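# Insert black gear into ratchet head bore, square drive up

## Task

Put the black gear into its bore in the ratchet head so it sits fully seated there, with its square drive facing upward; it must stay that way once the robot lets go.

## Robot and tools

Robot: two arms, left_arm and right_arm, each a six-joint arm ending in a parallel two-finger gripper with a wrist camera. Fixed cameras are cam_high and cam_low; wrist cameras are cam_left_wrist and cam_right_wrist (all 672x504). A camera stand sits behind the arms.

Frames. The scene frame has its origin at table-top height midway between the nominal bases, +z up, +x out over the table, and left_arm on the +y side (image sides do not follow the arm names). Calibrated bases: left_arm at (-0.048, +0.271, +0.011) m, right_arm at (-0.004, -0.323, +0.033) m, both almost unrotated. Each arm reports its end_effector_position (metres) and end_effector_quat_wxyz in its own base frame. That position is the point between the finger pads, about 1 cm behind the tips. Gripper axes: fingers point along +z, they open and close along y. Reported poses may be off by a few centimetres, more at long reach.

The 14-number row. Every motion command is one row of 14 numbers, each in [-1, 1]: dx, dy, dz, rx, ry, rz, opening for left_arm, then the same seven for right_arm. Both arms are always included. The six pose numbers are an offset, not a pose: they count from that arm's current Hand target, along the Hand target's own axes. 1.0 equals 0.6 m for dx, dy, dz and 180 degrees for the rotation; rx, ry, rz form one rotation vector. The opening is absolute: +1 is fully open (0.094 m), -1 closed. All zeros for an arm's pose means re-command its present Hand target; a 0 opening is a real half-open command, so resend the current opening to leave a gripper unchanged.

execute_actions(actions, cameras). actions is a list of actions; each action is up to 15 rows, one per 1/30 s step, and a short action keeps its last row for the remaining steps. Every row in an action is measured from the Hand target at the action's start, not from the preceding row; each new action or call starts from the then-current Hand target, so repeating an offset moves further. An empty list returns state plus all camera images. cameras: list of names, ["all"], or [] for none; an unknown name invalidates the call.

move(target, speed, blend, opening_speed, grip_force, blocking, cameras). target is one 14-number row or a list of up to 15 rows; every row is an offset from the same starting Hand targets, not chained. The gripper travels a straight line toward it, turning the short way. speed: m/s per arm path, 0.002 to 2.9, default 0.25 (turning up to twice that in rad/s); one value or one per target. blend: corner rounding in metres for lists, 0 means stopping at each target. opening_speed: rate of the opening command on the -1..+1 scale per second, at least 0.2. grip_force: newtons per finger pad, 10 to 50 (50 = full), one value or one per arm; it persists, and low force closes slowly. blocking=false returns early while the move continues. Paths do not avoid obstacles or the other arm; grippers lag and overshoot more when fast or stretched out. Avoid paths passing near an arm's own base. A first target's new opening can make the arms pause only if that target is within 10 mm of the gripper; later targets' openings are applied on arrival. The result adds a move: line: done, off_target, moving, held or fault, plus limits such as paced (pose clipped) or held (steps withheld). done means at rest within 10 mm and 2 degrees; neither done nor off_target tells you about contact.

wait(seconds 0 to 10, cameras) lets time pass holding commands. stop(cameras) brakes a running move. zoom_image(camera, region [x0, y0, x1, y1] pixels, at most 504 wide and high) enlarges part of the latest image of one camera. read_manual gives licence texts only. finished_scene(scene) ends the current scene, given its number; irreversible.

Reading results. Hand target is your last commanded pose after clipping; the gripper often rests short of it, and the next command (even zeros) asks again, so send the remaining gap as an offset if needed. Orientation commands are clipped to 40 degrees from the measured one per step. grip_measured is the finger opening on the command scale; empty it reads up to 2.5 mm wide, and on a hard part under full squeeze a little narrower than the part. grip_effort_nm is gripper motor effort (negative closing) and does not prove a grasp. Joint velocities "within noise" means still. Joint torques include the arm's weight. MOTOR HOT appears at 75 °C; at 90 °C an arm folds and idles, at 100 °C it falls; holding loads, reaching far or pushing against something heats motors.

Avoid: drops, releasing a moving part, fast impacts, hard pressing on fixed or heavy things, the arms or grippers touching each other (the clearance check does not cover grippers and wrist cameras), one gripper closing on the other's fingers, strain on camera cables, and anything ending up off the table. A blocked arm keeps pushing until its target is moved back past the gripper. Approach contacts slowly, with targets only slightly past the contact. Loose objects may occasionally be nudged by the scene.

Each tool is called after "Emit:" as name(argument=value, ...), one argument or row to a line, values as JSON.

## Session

Emit:
execute_actions(
  actions=[],
)

Emit:
zoom_image(
  camera="cam_high",
  region=[180, 230, 470, 400],
)

Scene clock: 0.00 s.
left_arm: end_effector_position=(+0.3967, +0.0257, +0.1179) grip_measured=+1.000 grip_effort_nm=n/a end_effector_quat_wxyz=(+0.606, -0.066, +0.786, +0.103) | right_arm: end_effector_position=(+0.3877, -0.0508, +0.1074) grip_measured=+1.000 grip_effort_nm=n/a end_effector_quat_wxyz=(+0.593, +0.089, +0.792, -0.116)
Joint positions: left_arm=[-0.083 1.53 0.36 0.908 -0.325 -0.001 0.094] | right_arm=[0.002 1.533 0.332 0.916 0.295 0.003 0.094]
Joint velocities: within noise
Joint torques (N m): no reading
Heat: left arm: 36 °C; right arm: 41 °C.
Hand target: left_arm +0.3981, +0.0259, +0.1222; +0.610, -0.068, +0.783, +0.103 | right_arm +0.3907, -0.0510, +0.1160; +0.603, +0.091, +0.784, -0.115
Tool commands: left_gripper/opening=+1.0 right_gripper/opening=+1.0

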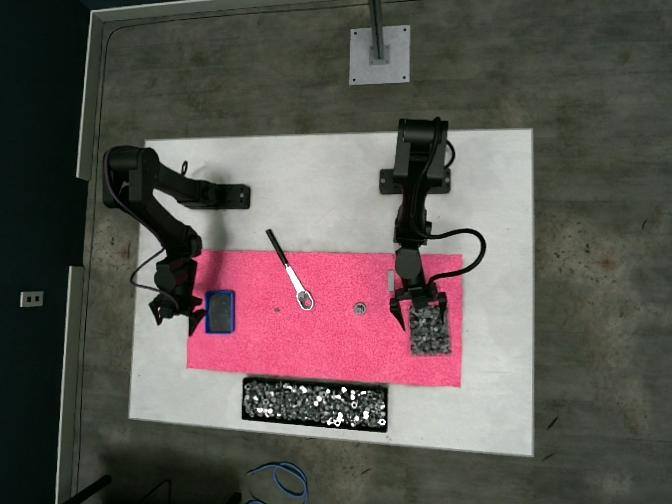

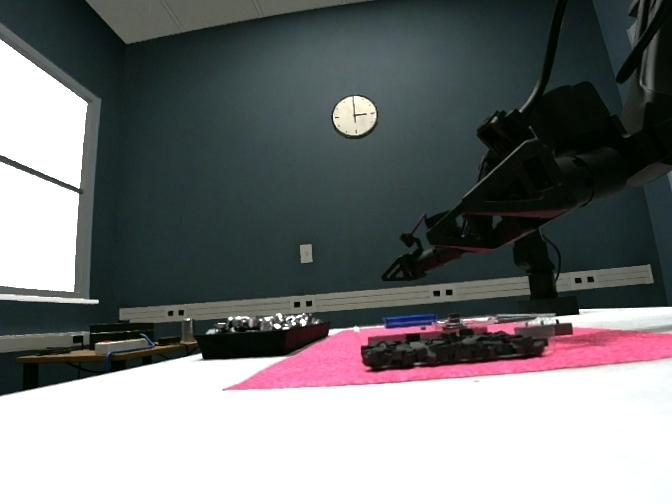

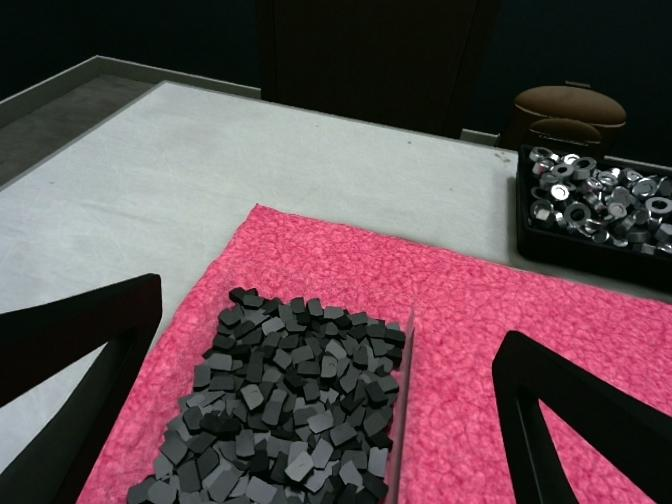

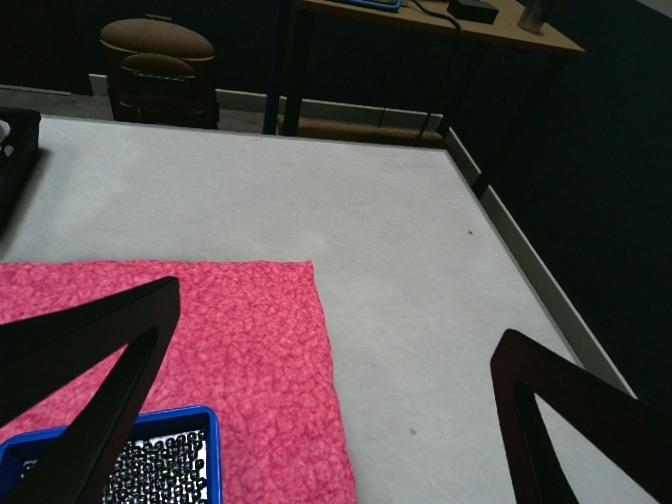

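Scaled by 1.738 from the camera's 672x504 image, which has a finer 960x720 frame.

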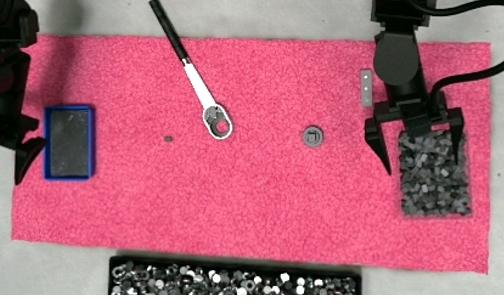

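Emit:
zoom_image(
  camera="cam_high",
  region=[290, 265, 400, 330],
)

Scaled by 4.582 from the camera's 672x504 image, which has a finer 960x720 frame.

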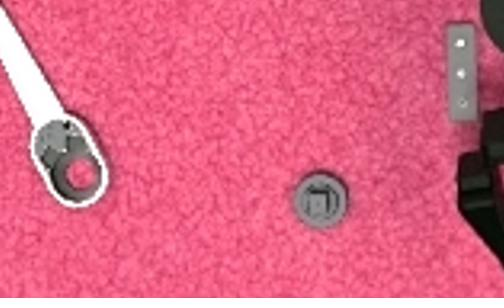

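Emit:
zoom_image(
  camera="cam_high",
  region=[345, 295, 375, 325],
)

Scaled by 16.800 from the camera's 672x504 image, which has a finer 960x720 frame.

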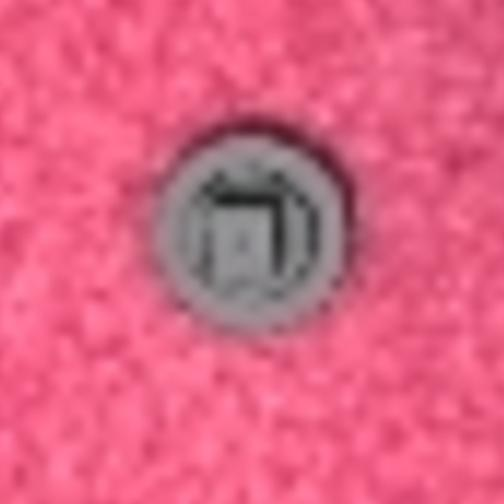

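Emit:
move(
  target=[0.0986, -0.2696, -0.0903, 0.0708, 0.4192, 0.0467, -0.2, 0,0,0,0,0,0,1.0],
  speed=0.35,
  grip_force=[30, 50],
  cameras=["cam_left_wrist"],
)

Emit:
zoom_image(
  camera="cam_left_wrist",
  region=[240, 170, 440, 350],
)

Scene clock: 31.20 s.
left_arm: end_effector_position=(+0.3672, -0.1388, +0.0675) grip_measured=-0.199 grip_effort_nm=-0.09 end_effector_quat_wxyz=(+0.007, +0.000, +1.000, +0.001) | right_arm: end_effector_position=(+0.3877, -0.0508, +0.1074) grip_measured=+1.000 grip_effort_nm=0.01 end_effector_quat_wxyz=(+0.593, +0.089, +0.792, -0.116)
Joint positions: left_arm=[-0.367 2.042 1.659 -1.175 -0.006 -0.366 0.038] | right_arm=[0.002 1.533 0.332 0.916 0.295 0.003 0.094]
Joint torques (N m): left_arm=[-0.34 -7.45 10.21 -0.11 0.09 -0.04] | right_arm=[0.02 -5.07 4.71 2 0.05 -0.01]
Heat: left arm: 38 °C; right arm: 47 °C.
Hand target: left_arm +0.3699, -0.1429, +0.0649; -0.001, +0.000, +1.000, +0.000 | right_arm +0.3907, -0.0510, +0.1160; +0.603, +0.091, +0.784, -0.115
Off the commanded pose: left_arm 0.006 m, 1 deg | right_arm 0.009 m, 1 deg.
grip_force (N): 30, 50
move: done
Images, in order (width x height): cam_left_wrist 672x504.

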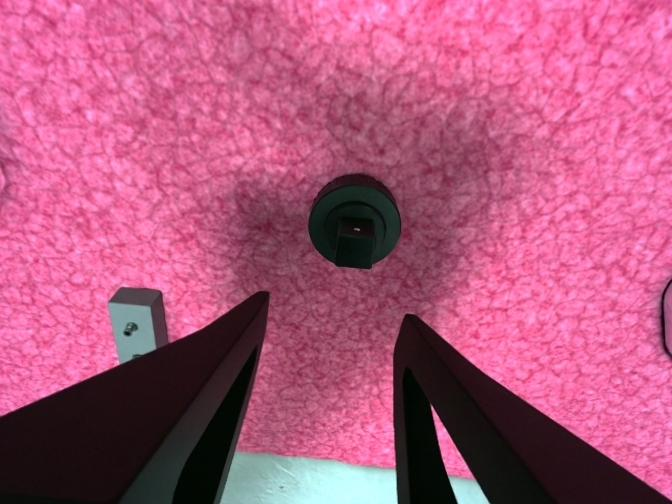

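Scaled by 2.520 from the camera's 672x504 image, which has a finer 960x720 frame.

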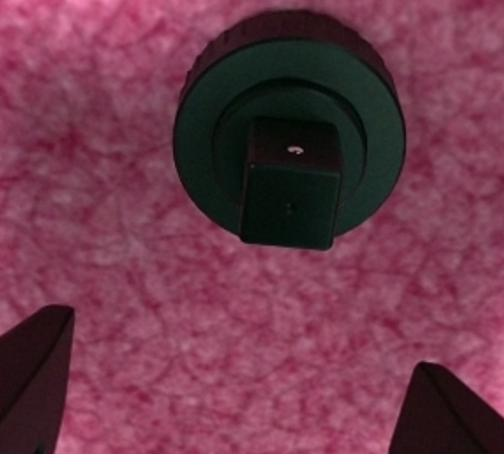

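Emit:
move(
  target=[-0.006, -0.0033, 0.0517, 0.0, 0.0, -0.0286, -0.2, 0,0,0,0,0,0,1.0],
  speed=0.12,
  grip_force=[30, 50],
  cameras=["cam_left_wrist"],
)

Emit:
zoom_image(
  camera="cam_left_wrist",
  region=[220, 190, 460, 370],
)

Scene clock: 55.33 s.
left_arm: end_effector_position=(+0.3761, -0.1424, +0.0486) grip_measured=-0.199 grip_effort_nm=-0.09 end_effector_quat_wxyz=(+0.011, -0.044, +0.999, -0.002) | right_arm: end_effector_position=(+0.3877, -0.0508, +0.1074) grip_measured=+1.000 grip_effort_nm=0.01 end_effector_quat_wxyz=(+0.593, +0.089, +0.792, -0.116)
Joint positions: left_arm=[-0.367 2.083 1.645 -1.11 -0.006 -0.455 0.038] | right_arm=[0.002 1.533 0.332 0.916 0.295 0.003 0.094]
Joint torques (N m): left_arm=[-0.44 -7.92 5.76 0.21 0.08 -0.05] | right_arm=[0.02 -5.08 4.72 2 0.06 0]
Heat: left arm: 38 °C; right arm: 48 °C.
Hand target: left_arm +0.3736, -0.1449, +0.0340; +0.000, -0.045, +0.999, +0.000 | right_arm +0.3907, -0.0510, +0.1160; +0.603, +0.091, +0.784, -0.115
Off the commanded pose: left_arm 0.015 m, 1 deg | right_arm 0.009 m, 1 deg.
grip_force (N): 30, 50
move: off_target (left_arm)
Images, in order (width x height): cam_left_wrist 672x504.

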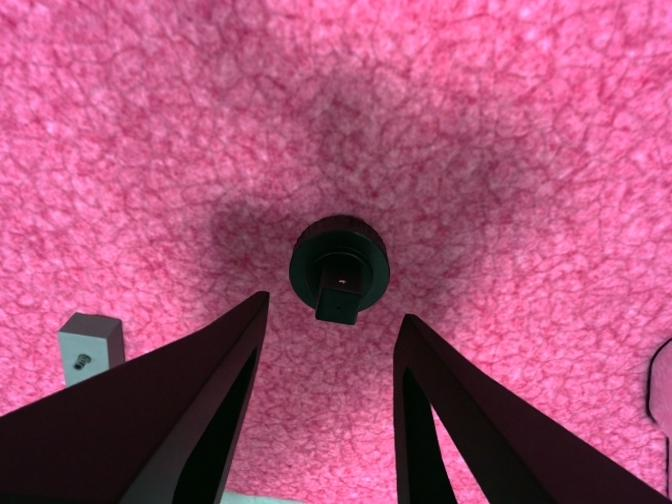

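Scaled by 2.100 from the camera's 672x504 image, which has a finer 960x720 frame.

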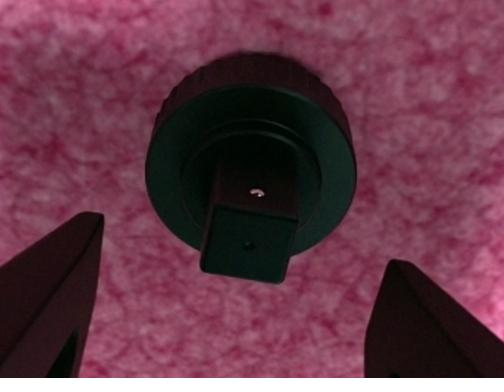

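Emit:
move(
  target=[0.005, 0.002, 0.018, 0.0, 0.0, 0.0, -0.2, 0,0,0,0,0,0,1.0],
  speed=0.1,
  grip_force=[30, 50],
  cameras=[],
)

Scene clock: 70.10 s.
left_arm: end_effector_position=(+0.3737, -0.1414, +0.0375) grip_measured=-0.199 grip_effort_nm=-0.09 end_effector_quat_wxyz=(+0.011, -0.045, +0.999, -0.002) | right_arm: end_effector_position=(+0.3877, -0.0508, +0.1074) grip_measured=+1.000 grip_effort_nm=0.01 end_effector_quat_wxyz=(+0.593, +0.089, +0.792, -0.116)
Joint positions: left_arm=[-0.367 2.083 1.6 -1.066 -0.006 -0.456 0.038] | right_arm=[0.002 1.533 0.332 0.916 0.295 0.003 0.094]
Joint torques (N m): left_arm=[-0.49 -7.97 5.6 0.27 0.08 -0.05] | right_arm=[0.02 -5.05 4.7 2 0.06 0.01]
Heat: left arm: 37 °C; right arm: 49 °C.
Hand target: left_arm +0.3705, -0.1439, +0.0231; +0.000, -0.045, +0.999, +0.000 | right_arm +0.3907, -0.0510, +0.1160; +0.603, +0.091, +0.784, -0.115
Off the commanded pose: left_arm 0.015 m, 1 deg | right_arm 0.009 m, 1 deg.
grip_force (N): 30, 50
move: off_target (left_arm)
No camera images: "cameras" was empty.

Emit:
move(
  target=[0.0025, 0.0, 0.0215, 0.0, 0.0, 0.0, -0.2, 0,0,0,0,0,0,1.0],
  speed=0.08,
  grip_force=[30, 50],
  cameras=["cam_left_wrist"],
)

Emit:
zoom_image(
  camera="cam_left_wrist",
  region=[220, 210, 460, 390],
)

Scene clock: 78.50 s.
left_arm: end_effector_position=(+0.3726, -0.1426, +0.0259) grip_measured=-0.199 grip_effort_nm=-0.09 end_effector_quat_wxyz=(+0.013, -0.044, +0.999, -0.003) | right_arm: end_effector_position=(+0.3877, -0.0508, +0.1074) grip_measured=+1.000 grip_effort_nm=0.01 end_effector_quat_wxyz=(+0.593, +0.089, +0.792, -0.116)
Joint positions: left_arm=[-0.37 2.09 1.562 -1.018 -0.005 -0.458 0.038] | right_arm=[0.002 1.533 0.332 0.916 0.295 0.003 0.094]
Joint torques (N m): left_arm=[-0.34 -7.72 5.55 0.22 0.08 -0.04] | right_arm=[0.01 -5.04 4.72 2 0.06 0]
Heat: left arm: 37 °C; right arm: 49 °C.
Hand target: left_arm +0.3690, -0.1441, +0.0102; +0.000, -0.045, +0.999, +0.000 | right_arm +0.3907, -0.0510, +0.1160; +0.603, +0.091, +0.784, -0.115
Off the commanded pose: left_arm 0.016 m, 2 deg | right_arm 0.009 m, 1 deg.
grip_force (N): 30, 50
move: off_target (left_arm)
Images, in order (width x height): cam_left_wrist 672x504.

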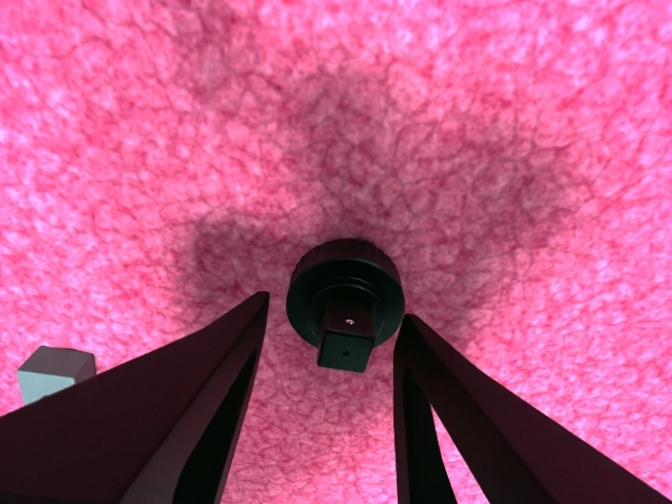

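Scaled by 2.100 from the camera's 672x504 image, which has a finer 960x720 frame.

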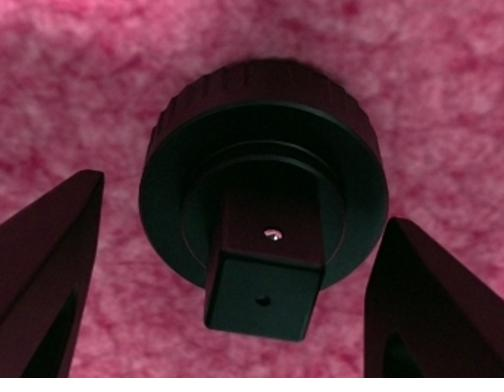

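Emit:
move(
  target=[0.0, -0.004, -0.003, 0.0, 0.007, -0.009, -0.2, 0,0,0,0,0,0,1.0],
  speed=0.08,
  grip_force=[30, 50],
  cameras=["cam_left_wrist"],
)

Emit:
zoom_image(
  camera="cam_left_wrist",
  region=[220, 210, 460, 390],
)

Scene clock: 94.70 s.
left_arm: end_effector_position=(+0.3703, -0.1436, +0.0185) grip_measured=-0.199 grip_effort_nm=-0.09 end_effector_quat_wxyz=(+0.002, -0.058, +0.998, -0.003) | right_arm: end_effector_position=(+0.3877, -0.0508, +0.1074) grip_measured=+1.000 grip_effort_nm=0.01 end_effector_quat_wxyz=(+0.593, +0.089, +0.792, -0.116)
Joint positions: left_arm=[-0.37 2.109 1.562 -1.018 0.005 -0.487 0.038] | right_arm=[0.002 1.533 0.332 0.916 0.295 0.003 0.094]
Joint torques (N m): left_arm=[-0.42 -7.72 8.83 -0.11 0.08 -0.08] | right_arm=[0.02 -5.05 4.72 2 0.05 0]
Heat: left arm: 37 °C; right arm: 49 °C.
Hand target: left_arm +0.3692, -0.1464, +0.0121; -0.011, -0.059, +0.998, +0.000 | right_arm +0.3907, -0.0510, +0.1160; +0.603, +0.091, +0.784, -0.115
Off the commanded pose: left_arm 0.007 m, 2 deg | right_arm 0.009 m, 1 deg.
grip_force (N): 30, 50
move: done
Images, in order (width x height): cam_left_wrist 672x504.

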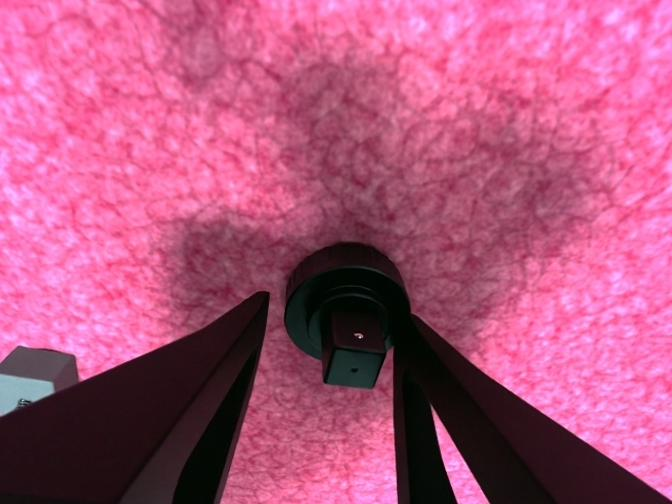

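Scaled by 2.100 from the camera's 672x504 image, which has a finer 960x720 frame.

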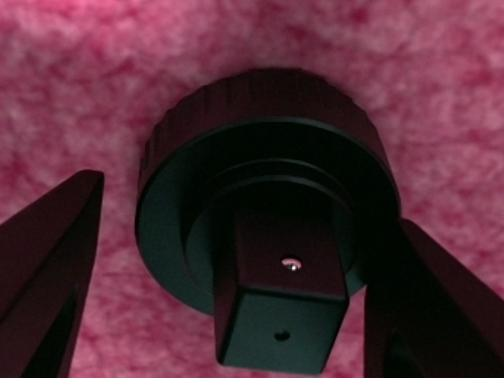

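Emit:
move(
  target=[0.0, 0.0, -0.022, 0.0, 0.0, 0.0, -0.2, 0,0,0,0,0,0,1.0],
  speed=0.08,
  grip_force=[30, 50],
  cameras=["cam_left_wrist"],
)

Emit:
zoom_image(
  camera="cam_left_wrist",
  region=[220, 210, 460, 390],
)

Scene clock: 127.97 s.
left_arm: end_effector_position=(+0.3664, -0.1422, +0.0239) grip_measured=-0.199 grip_effort_nm=-0.09 end_effector_quat_wxyz=(-0.009, -0.058, +0.998, +0.001) | right_arm: end_effector_position=(+0.3877, -0.0508, +0.1074) grip_measured=+1.000 grip_effort_nm=0.01 end_effector_quat_wxyz=(+0.593, +0.089, +0.792, -0.116)
Joint positions: left_arm=[-0.37 2.109 1.584 -1.063 0.005 -0.487 0.038] | right_arm=[0.002 1.533 0.332 0.916 0.295 0.003 0.094]
Joint torques (N m): left_arm=[-0.39 -8.72 9.77 -0.14 0.08 -0.05] | right_arm=[-0.02 -5.05 4.72 2 0.06 0.01]
Heat: left arm: 38 °C; right arm: 50 °C.
Hand target: left_arm +0.3695, -0.1464, +0.0252; -0.011, -0.059, +0.998, +0.000 | right_arm +0.3907, -0.0510, +0.1160; +0.603, +0.091, +0.784, -0.115
Off the commanded pose: left_arm 0.005 m, 0 deg | right_arm 0.009 m, 1 deg.
grip_force (N): 30, 50
move: done
Images, in order (width x height): cam_left_wrist 672x504.

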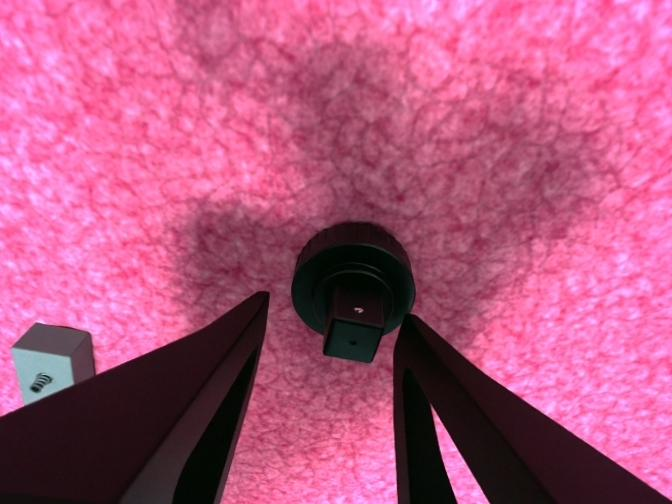

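Scaled by 2.100 from the camera's 672x504 image, which has a finer 960x720 frame.

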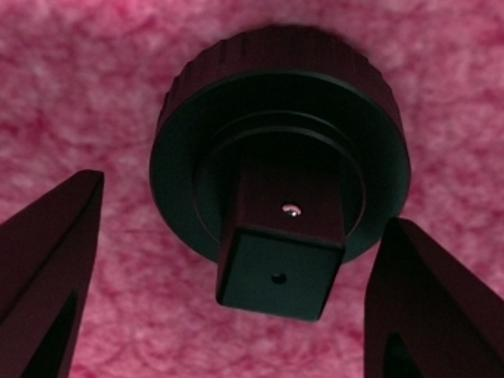

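Emit:
move(
  target=[
    [0.0, -0.0068, 0.0, 0.0, 0.0, 0.0, -0.2, 0,0,0,0,0,0,1.0],
    [0.0, -0.0068, 0.0, 0.0, 0.0, 0.0, -0.85, 0,0,0,0,0,0,1.0],
  ],
  speed=0.08,
  opening_speed=0.4,
  grip_force=[30, 50],
  cameras=["cam_left_wrist"],
)

Emit:
zoom_image(
  camera="cam_left_wrist",
  region=[220, 210, 460, 390],
)

Scene clock: 140.53 s.
left_arm: end_effector_position=(+0.3674, -0.1465, +0.0267) grip_measured=-0.717 grip_effort_nm=-0.68 end_effector_quat_wxyz=(-0.006, -0.058, +0.998, +0.000) | right_arm: end_effector_position=(+0.3877, -0.0508, +0.1074) grip_measured=+1.000 grip_effort_nm=0.01 end_effector_quat_wxyz=(+0.593, +0.089, +0.792, -0.116)
Joint positions: left_arm=[-0.38 2.109 1.596 -1.068 0.005 -0.496 0.013] | right_arm=[0.002 1.533 0.332 0.916 0.295 0.003 0.094]
Joint torques (N m): left_arm=[-0.38 -8.2 9.81 -0.14 0.08 -0.05] | right_arm=[0.03 -5.07 4.74 2 0.05 0]
Heat: left arm: 39 °C; right arm: 50 °C.
Hand target: left_arm +0.3700, -0.1504, +0.0252; -0.011, -0.059, +0.998, +0.000 | right_arm +0.3907, -0.0510, +0.1160; +0.603, +0.091, +0.784, -0.115
Off the commanded pose: left_arm 0.005 m, 1 deg | right_arm 0.009 m, 1 deg.
grip_force (N): 30, 50
move: done
Images, in order (width x height): cam_left_wrist 672x504.

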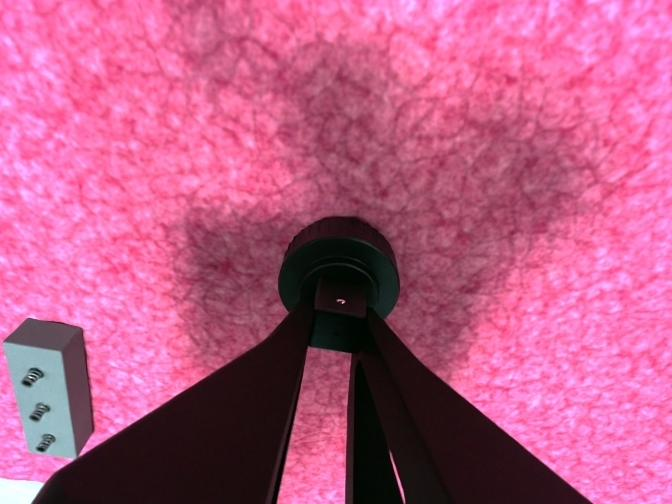

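Scaled by 2.100 from the camera's 672x504 image, which has a finer 960x720 frame.

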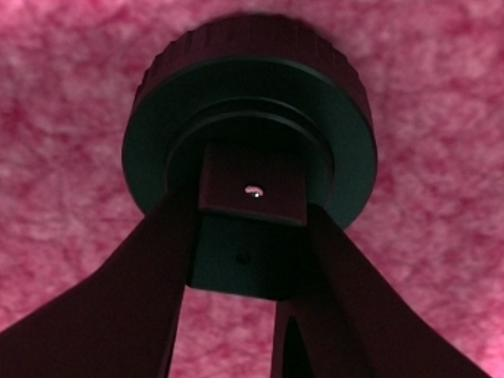

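Emit:
move(
  target=[
    [0.0, 0.0, -0.08, 0.0, 0.0, 0.0, -0.85, 0,0,0,0,0,0,1.0],
    [0.048, -0.2605, -0.091, 0.0, 0.0, 0.0, -0.85, 0,0,0,0,0,0,1.0],
  ],
  speed=0.15,
  blend=[0.02, 0.0],
  grip_force=[30, 50],
  cameras=["cam_left_wrist"],
)

Emit:
zoom_image(
  camera="cam_left_wrist",
  region=[240, 160, 440, 340],
)

Scene clock: 160.80 s.
left_arm: end_effector_position=(+0.3588, -0.3097, +0.0857) grip_measured=-0.717 grip_effort_nm=-0.68 end_effector_quat_wxyz=(-0.005, -0.053, +0.999, -0.006) | right_arm: end_effector_position=(+0.3877, -0.0508, +0.1074) grip_measured=+1.000 grip_effort_nm=0.01 end_effector_quat_wxyz=(+0.593, +0.089, +0.792, -0.116)
Joint positions: left_arm=[-0.708 2.474 2.45 -1.545 0.015 -0.815 0.013] | right_arm=[0.002 1.533 0.332 0.916 0.295 0.003 0.094]
Joint torques (N m): left_arm=[0.38 -10.1 10.41 -0.14 0.05 -0.06] | right_arm=[0.01 -5.08 4.68 2 0.06 0.01]
Heat: left arm: 39 °C; right arm: 50 °C.
Hand target: left_arm +0.3609, -0.3090, +0.0803; -0.011, -0.059, +0.998, +0.000 | right_arm +0.3907, -0.0510, +0.1160; +0.603, +0.091, +0.784, -0.115
Off the commanded pose: left_arm 0.006 m, 1 deg | right_arm 0.009 m, 1 deg.
grip_force (N): 30, 50
move: done
Images, in order (width x height): cam_left_wrist 672x504.

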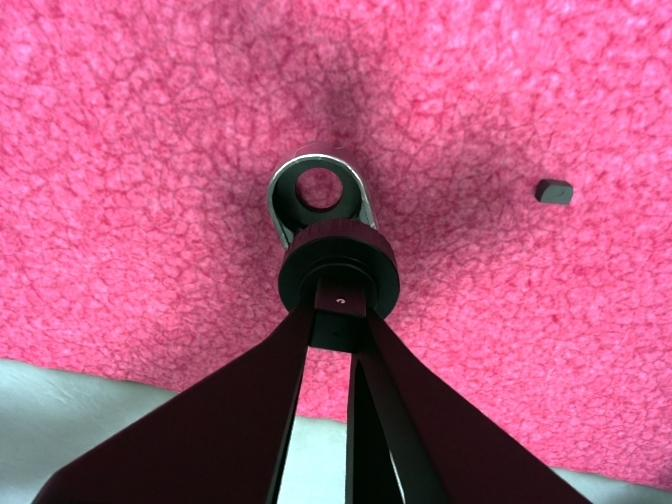

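Scaled by 2.520 from the camera's 672x504 image, which has a finer 960x720 frame.

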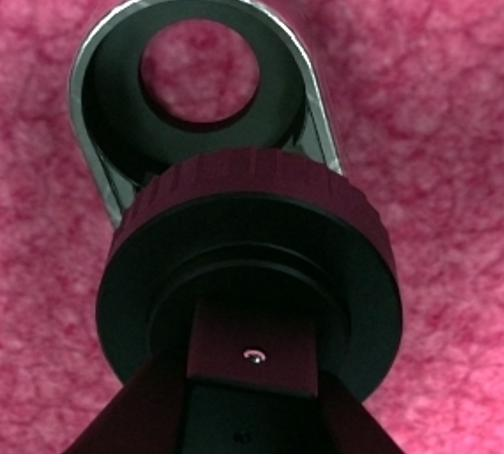

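Emit:
zoom_image(
  camera="cam_left_wrist",
  region=[255, 140, 395, 260],
)

Scaled by 3.600 from the camera's 672x504 image, which has a finer 960x720 frame.

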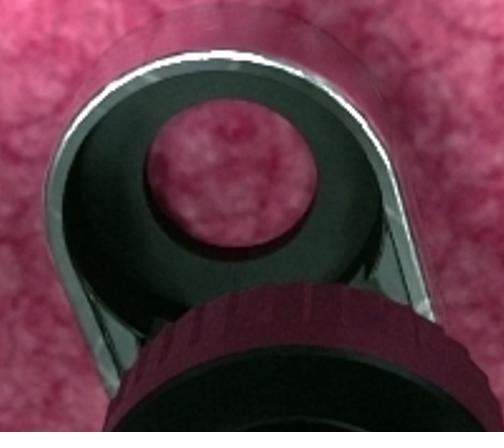

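Emit:
move(
  target=[0.0063, 0.0227, 0.0623, -0.0041, -0.0033, 0.0, -0.85, 0,0,0,0,0,0,1.0],
  speed=0.1,
  grip_force=[30, 50],
  cameras=["cam_left_wrist"],
)

Emit:
zoom_image(
  camera="cam_left_wrist",
  region=[260, 170, 430, 340],
)

Scene clock: 197.60 s.
left_arm: end_effector_position=(+0.3448, -0.2965, +0.0415) grip_measured=-0.717 grip_effort_nm=-0.68 end_effector_quat_wxyz=(-0.029, -0.054, +0.998, +0.017) | right_arm: end_effector_position=(+0.3877, -0.0508, +0.1074) grip_measured=+1.000 grip_effort_nm=0.01 end_effector_quat_wxyz=(+0.593, +0.089, +0.792, -0.116)
Joint positions: left_arm=[-0.706 2.424 2.181 -1.393 0.016 -0.815 0.013] | right_arm=[0.002 1.533 0.332 0.916 0.295 0.003 0.094]
Joint torques (N m): left_arm=[0.72 -13.9 4.56 0.39 -0.11 0.02] | right_arm=[0.01 -5.07 4.71 2 0.06 0.01]
Heat: left arm: 42 °C; right arm: 50 °C.
Hand target: left_arm +0.3547, -0.2959, +0.0432; -0.007, -0.059, +0.998, +0.006 | right_arm +0.3907, -0.0510, +0.1160; +0.603, +0.091, +0.784, -0.115
Off the commanded pose: left_arm 0.010 m, 3 deg | right_arm 0.009 m, 1 deg.
grip_force (N): 30, 50
move: off_target (left_arm)
Images, in order (width x height): cam_left_wrist 672x504.

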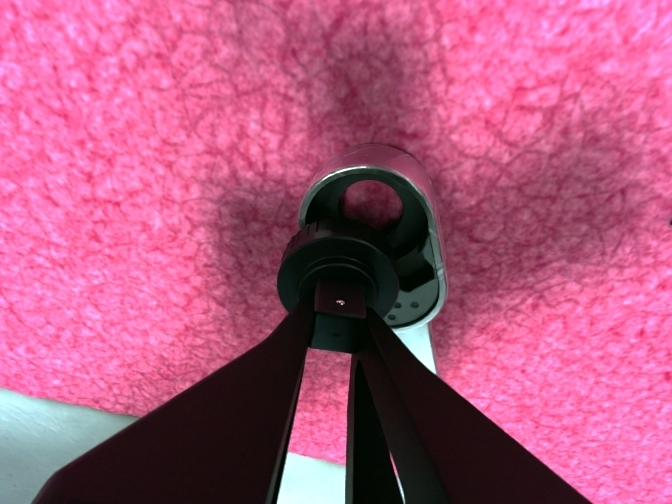

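Scaled by 2.965 from the camera's 672x504 image, which has a finer 960x720 frame.

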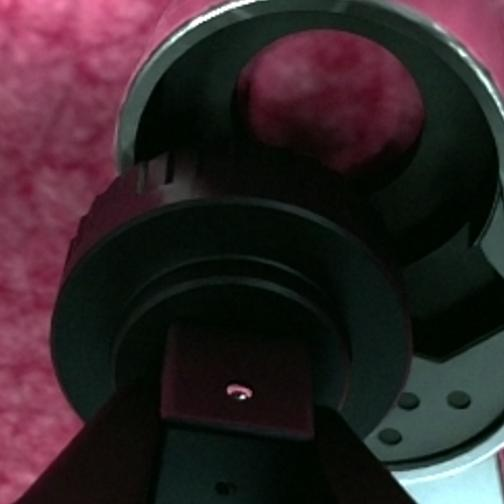

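Emit:
move(
  target=[
    [0.0215, 0.0183, -0.0442, 0.0041, -0.0042, 0.0, -0.85, 0,0,0,0,0,0,1.0],
    [-0.0023, -0.0113, -0.0148, 0.0041, -0.0042, 0.0, -0.85, 0,0,0,0,0,0,1.0],
  ],
  speed=0.12,
  grip_force=[30, 50],
  cameras=["cam_left_wrist"],
)

Emit:
zoom_image(
  camera="cam_left_wrist",
  region=[260, 150, 430, 320],
)

Scene clock: 230.80 s.
left_arm: end_effector_position=(+0.3502, -0.3011, +0.0559) grip_measured=-0.717 grip_effort_nm=-0.68 end_effector_quat_wxyz=(-0.006, -0.055, +0.998, -0.005) | right_arm: end_effector_position=(+0.3877, -0.0508, +0.1074) grip_measured=+1.000 grip_effort_nm=0.01 end_effector_quat_wxyz=(+0.593, +0.089, +0.792, -0.116)
Joint positions: left_arm=[-0.706 2.375 2.154 -1.35 0.016 -0.816 0.013] | right_arm=[0.002 1.533 0.332 0.916 0.295 0.003 0.094]
Joint torques (N m): left_arm=[0.05 -9.88 10.3 -0.02 -0.12 -0.06] | right_arm=[0.01 -5.07 4.7 2 0.06 0]
Heat: left arm: 43 °C; right arm: 51 °C.
Hand target: left_arm +0.3570, -0.3026, +0.0518; +0.000, -0.059, +0.998, +0.001 | right_arm +0.3907, -0.0510, +0.1160; +0.603, +0.091, +0.784, -0.115
Off the commanded pose: left_arm 0.008 m, 1 deg | right_arm 0.009 m, 1 deg.
grip_force (N): 30, 50
move: done
Images, in order (width x height): cam_left_wrist 672x504.

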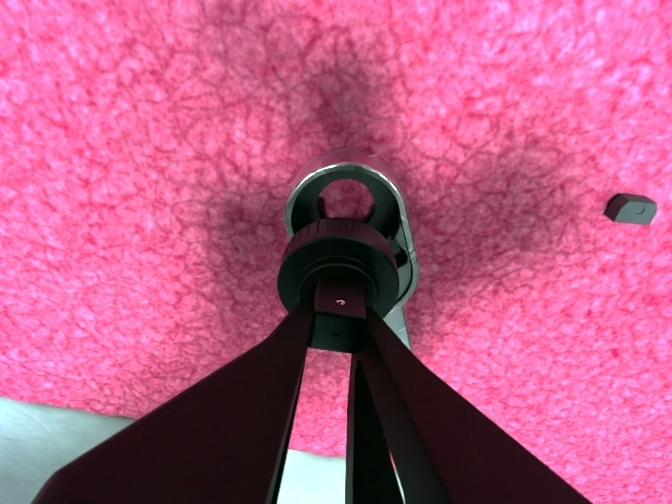

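Scaled by 2.965 from the camera's 672x504 image, which has a finer 960x720 frame.

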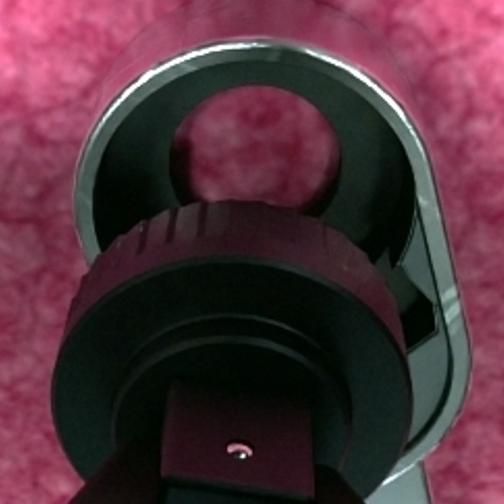

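Emit:
move(
  target=[-0.0083, 0.0, 0.0163, -0.0043, -0.0047, 0.0, -0.85, 0,0,0,0,0,0,1.0],
  speed=0.1,
  grip_force=[30, 50],
  cameras=["cam_left_wrist"],
)

Emit:
zoom_image(
  camera="cam_left_wrist",
  region=[260, 170, 430, 340],
)

Scene clock: 255.00 s.
left_arm: end_effector_position=(+0.3518, -0.2987, +0.0476) grip_measured=-0.717 grip_effort_nm=-0.68 end_effector_quat_wxyz=(-0.006, -0.055, +0.998, +0.006) | right_arm: end_effector_position=(+0.3877, -0.0508, +0.1074) grip_measured=+1.000 grip_effort_nm=0.01 end_effector_quat_wxyz=(+0.593, +0.089, +0.792, -0.116)
Joint positions: left_arm=[-0.706 2.394 2.154 -1.347 0 -0.816 0.013] | right_arm=[0.002 1.533 0.332 0.916 0.295 0.003 0.094]
Joint torques (N m): left_arm=[0.08 -9.89 9.87 0.13 -0.16 -0.05] | right_arm=[-0.01 -5.07 4.72 2 0.06 0.01]
Heat: left arm: 41 °C; right arm: 51 °C.
Hand target: left_arm +0.3619, -0.3020, +0.0419; +0.007, -0.059, +0.998, +0.008 | right_arm +0.3907, -0.0510, +0.1160; +0.603, +0.091, +0.784, -0.115
Off the commanded pose: left_arm 0.012 m, 2 deg | right_arm 0.009 m, 1 deg.
grip_force (N): 30, 50
move: off_target (left_arm)
Images, in order (width x height): cam_left_wrist 672x504.

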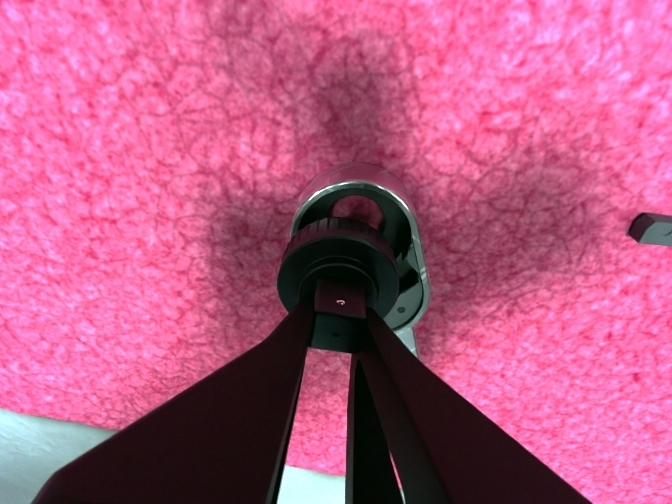

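Scaled by 2.965 from the camera's 672x504 image, which has a finer 960x720 frame.

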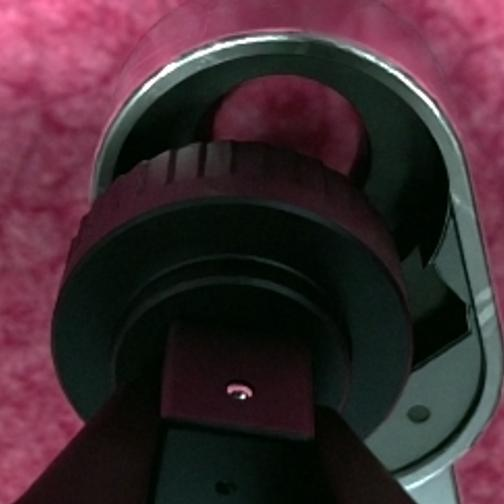

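Emit:
move(
  target=[-0.0072, -0.0052, 0.005, 0.002, -0.0018, 0.0, -0.85, 0,0,0,0,0,0,1.0],
  speed=0.08,
  grip_force=[30, 50],
  cameras=["cam_left_wrist"],
)

Emit:
zoom_image(
  camera="cam_left_wrist",
  region=[260, 170, 430, 340],
)

Scene clock: 272.07 s.
left_arm: end_effector_position=(+0.3545, -0.3008, +0.0433) grip_measured=-0.717 grip_effort_nm=-0.68 end_effector_quat_wxyz=(-0.005, -0.055, +0.998, +0.005) | right_arm: end_effector_position=(+0.3877, -0.0508, +0.1074) grip_measured=+1.000 grip_effort_nm=0.01 end_effector_quat_wxyz=(+0.593, +0.089, +0.792, -0.116)
Joint positions: left_arm=[-0.706 2.409 2.164 -1.339 -0.001 -0.816 0.013] | right_arm=[0.002 1.533 0.332 0.916 0.295 0.003 0.094]
Joint torques (N m): left_arm=[0.25 -10.04 10.52 0.14 -0.15 -0.03] | right_arm=[0.01 -5.08 4.72 2.01 0.05 0]
Heat: left arm: 43 °C; right arm: 51 °C.
Hand target: left_arm +0.3667, -0.3045, +0.0390; +0.010, -0.059, +0.998, +0.005 | right_arm +0.3907, -0.0510, +0.1160; +0.603, +0.091, +0.784, -0.115
Off the commanded pose: left_arm 0.013 m, 2 deg | right_arm 0.009 m, 1 deg.
grip_force (N): 30, 50
move: off_target (left_arm)
Images, in order (width x height): cam_left_wrist 672x504.

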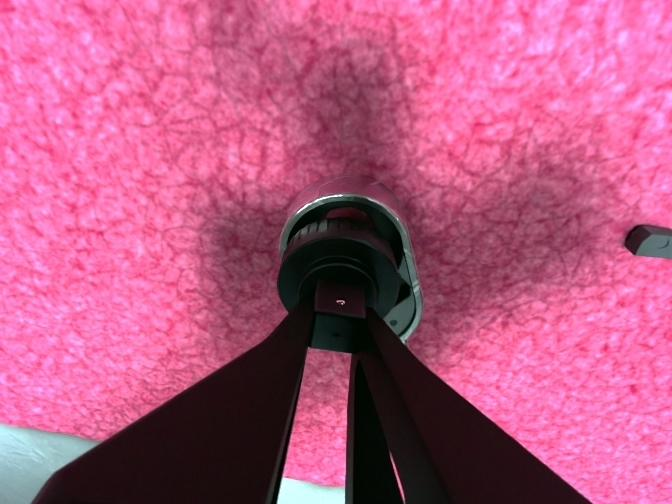

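Scaled by 2.965 from the camera's 672x504 image, which has a finer 960x720 frame.

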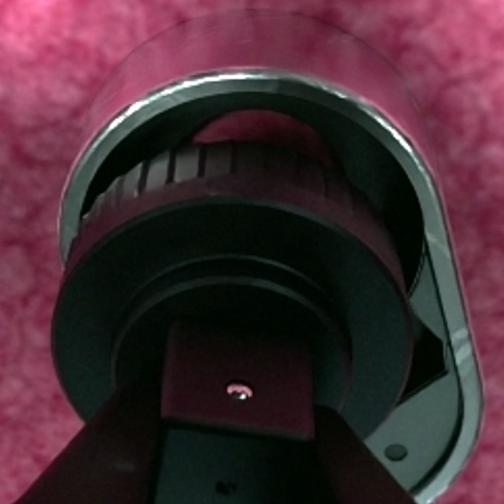

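Emit:
move(
  target=[-0.0082, -0.0023, 0.0017, 0.0016, -0.0016, 0.0, -0.85, 0,0,0,0,0,0,1.0],
  speed=0.08,
  grip_force=[30, 50],
  cameras=["cam_left_wrist"],
)

Emit:
zoom_image(
  camera="cam_left_wrist",
  region=[260, 170, 430, 340],
)

Scene clock: 281.97 s.
left_arm: end_effector_position=(+0.3596, -0.3030, +0.0430) grip_measured=-0.717 grip_effort_nm=-0.68 end_effector_quat_wxyz=(+0.000, -0.057, +0.998, +0.001) | right_arm: end_effector_position=(+0.3877, -0.0508, +0.1074) grip_measured=+1.000 grip_effort_nm=0.01 end_effector_quat_wxyz=(+0.593, +0.089, +0.792, -0.116)
Joint positions: left_arm=[-0.703 2.423 2.188 -1.337 -0.001 -0.816 0.013] | right_arm=[0.002 1.533 0.332 0.916 0.295 0.003 0.094]
Joint torques (N m): left_arm=[0.42 -9.99 10.62 0.13 -0.16 0.04] | right_arm=[0.05 -5.05 4.72 2 0.06 0]
Heat: left arm: 42 °C; right arm: 51 °C.
Hand target: left_arm +0.3718, -0.3054, +0.0382; +0.013, -0.059, +0.998, +0.002 | right_arm +0.3907, -0.0510, +0.1160; +0.603, +0.091, +0.784, -0.115
Off the commanded pose: left_arm 0.013 m, 2 deg | right_arm 0.009 m, 1 deg.
grip_force (N): 30, 50
move: off_target (left_arm)
Images, in order (width x height): cam_left_wrist 672x504.

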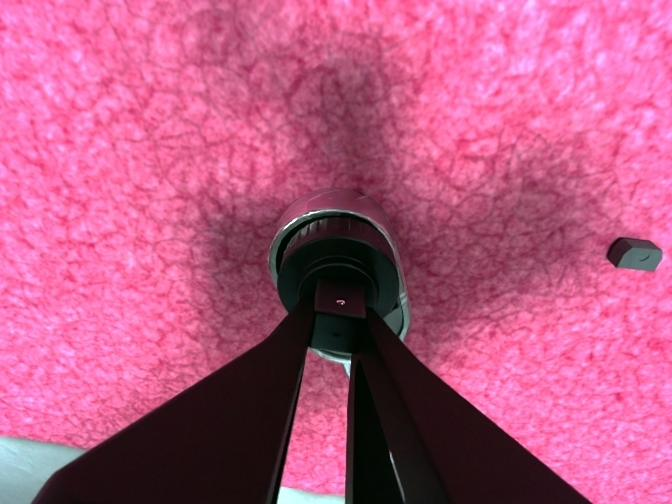

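Scaled by 2.965 from the camera's 672x504 image, which has a finer 960x720 frame.

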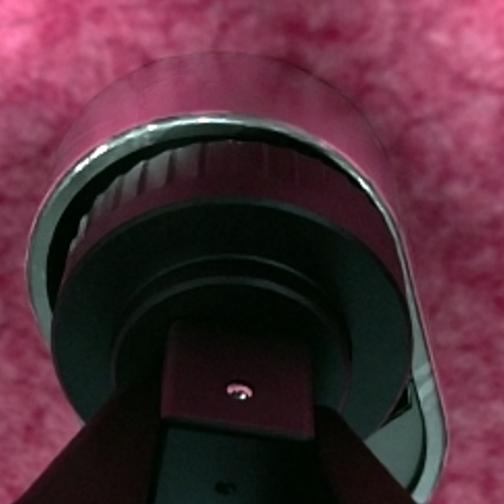

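Emit:
move(
  target=[0.0048, 0.0045, 0.0065, 0.0, 0.0, 0.0, -0.85, 0,0,0,0,0,0,1.0],
  speed=0.06,
  grip_force=[30, 50],
  cameras=["cam_left_wrist"],
)

Emit:
zoom_image(
  camera="cam_left_wrist",
  region=[260, 170, 430, 340],
)

Scene clock: 298.20 s.
left_arm: end_effector_position=(+0.3632, -0.3060, +0.0431) grip_measured=-0.717 grip_effort_nm=-0.68 end_effector_quat_wxyz=(+0.006, -0.057, +0.998, -0.005) | right_arm: end_effector_position=(+0.3877, -0.0508, +0.1074) grip_measured=+1.000 grip_effort_nm=0.01 end_effector_quat_wxyz=(+0.593, +0.089, +0.792, -0.116)
Joint positions: left_arm=[-0.703 2.423 2.188 -1.319 -0.001 -0.816 0.013] | right_arm=[0.002 1.533 0.332 0.916 0.295 0.003 0.094]
Joint torques (N m): left_arm=[0.39 -11.36 6.31 0.25 -0.16 0.04] | right_arm=[0.02 -5.05 4.72 2 0.06 0.01]
Heat: left arm: 43 °C; right arm: 51 °C.
Hand target: left_arm +0.3687, -0.3030, +0.0342; +0.013, -0.059, +0.998, +0.002 | right_arm +0.3907, -0.0510, +0.1160; +0.603, +0.091, +0.784, -0.115
Off the commanded pose: left_arm 0.011 m, 1 deg | right_arm 0.009 m, 1 deg.
grip_force (N): 30, 50
move: off_target (left_arm)
Images, in order (width x height): cam_left_wrist 672x504.

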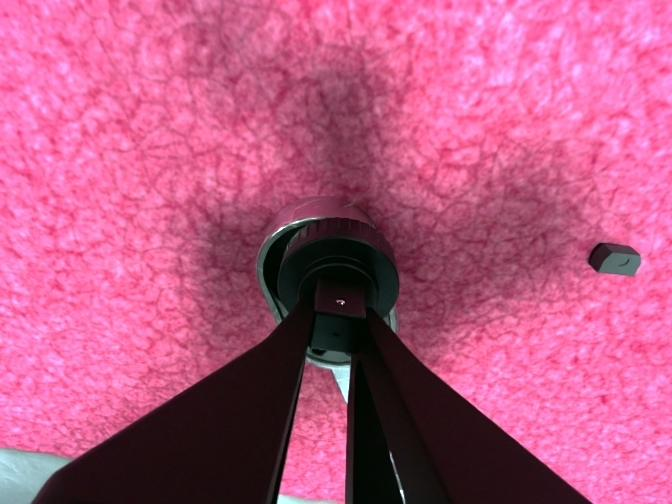

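Scaled by 2.965 from the camera's 672x504 image, which has a finer 960x720 frame.

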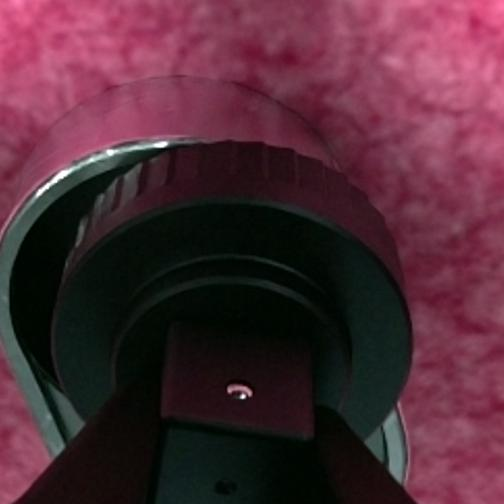

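Emit:
move(
  target=[0.0055, 0.0055, 0.0048, -0.0039, 0.0036, 0.0, -0.85, 0,0,0,0,0,0,1.0],
  speed=0.06,
  grip_force=[30, 50],
  cameras=["cam_left_wrist"],
)

Emit:
zoom_image(
  camera="cam_left_wrist",
  region=[260, 170, 430, 340],
)

Scene clock: 309.07 s.
left_arm: end_effector_position=(+0.3623, -0.3052, +0.0410) grip_measured=-0.717 grip_effort_nm=-0.68 end_effector_quat_wxyz=(+0.005, -0.057, +0.998, -0.004) | right_arm: end_effector_position=(+0.3877, -0.0508, +0.1074) grip_measured=+1.000 grip_effort_nm=0.01 end_effector_quat_wxyz=(+0.593, +0.089, +0.792, -0.116)
Joint positions: left_arm=[-0.703 2.423 2.18 -1.316 -0.001 -0.816 0.013] | right_arm=[0.002 1.533 0.332 0.916 0.295 0.003 0.094]
Joint torques (N m): left_arm=[0.39 -11.48 5.71 0.18 -0.15 0.03] | right_arm=[0.01 -5.07 4.71 2 0.06 -0.01]
Heat: left arm: 44 °C; right arm: 51 °C.
Hand target: left_arm +0.3651, -0.3001, +0.0312; +0.007, -0.059, +0.998, +0.008 | right_arm +0.3907, -0.0510, +0.1160; +0.603, +0.091, +0.784, -0.115
Off the commanded pose: left_arm 0.011 m, 1 deg | right_arm 0.009 m, 1 deg.
grip_force (N): 30, 50
move: off_target (left_arm)
Images, in order (width x height): cam_left_wrist 672x504.

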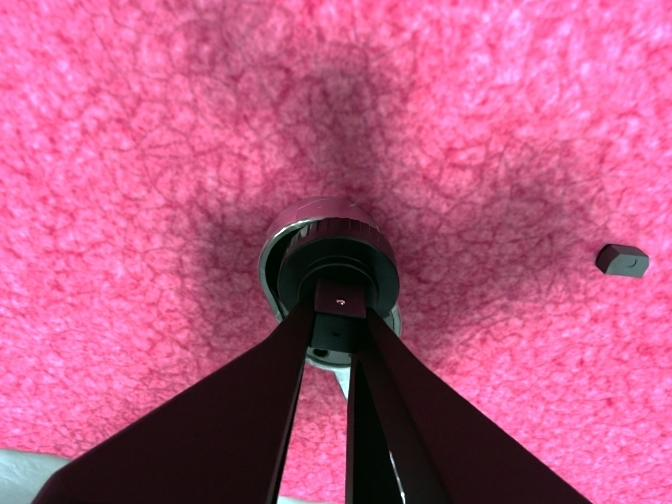

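Scaled by 2.965 from the camera's 672x504 image, which has a finer 960x720 frame.

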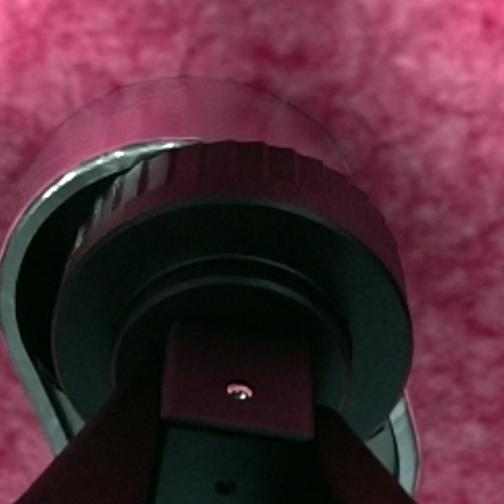

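Emit:
move(
  target=[0.0075, 0.0075, 0.0, -0.0025, 0.0025, 0.0, -0.85, 0,0,0,0,0,0,1.0],
  speed=0.06,
  grip_force=[30, 50],
  cameras=["cam_left_wrist"],
)

Emit:
zoom_image(
  camera="cam_left_wrist",
  region=[260, 170, 430, 340],
)

Scene clock: 318.93 s.
left_arm: end_effector_position=(+0.3619, -0.3049, +0.0383) grip_measured=-0.717 grip_effort_nm=-0.68 end_effector_quat_wxyz=(+0.004, -0.057, +0.998, -0.003) | right_arm: end_effector_position=(+0.3877, -0.0508, +0.1074) grip_measured=+1.000 grip_effort_nm=0.01 end_effector_quat_wxyz=(+0.593, +0.089, +0.792, -0.116)
Joint positions: left_arm=[-0.703 2.423 2.169 -1.307 -0.001 -0.816 0.013] | right_arm=[0.002 1.533 0.332 0.916 0.295 0.003 0.094]
Joint torques (N m): left_arm=[0.35 -12.77 3.93 0.13 -0.15 0.02] | right_arm=[0.01 -5.04 4.74 2 0.06 0.01]
Heat: left arm: 44 °C; right arm: 51 °C.
Hand target: left_arm +0.3601, -0.2962, +0.0312; +0.003, -0.059, +0.998, +0.012 | right_arm +0.3907, -0.0510, +0.1160; +0.603, +0.091, +0.784, -0.115
Off the commanded pose: left_arm 0.011 m, 2 deg | right_arm 0.009 m, 1 deg.
grip_force (N): 30, 50
move: off_target (left_arm)
Images, in order (width x height): cam_left_wrist 672x504.

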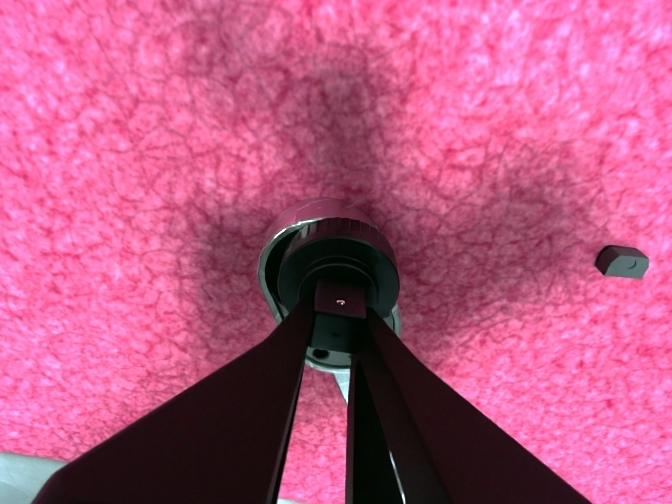

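Scaled by 2.965 from the camera's 672x504 image, which has a finer 960x720 frame.

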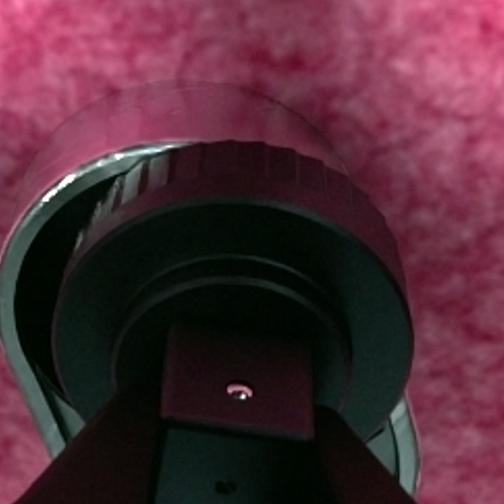

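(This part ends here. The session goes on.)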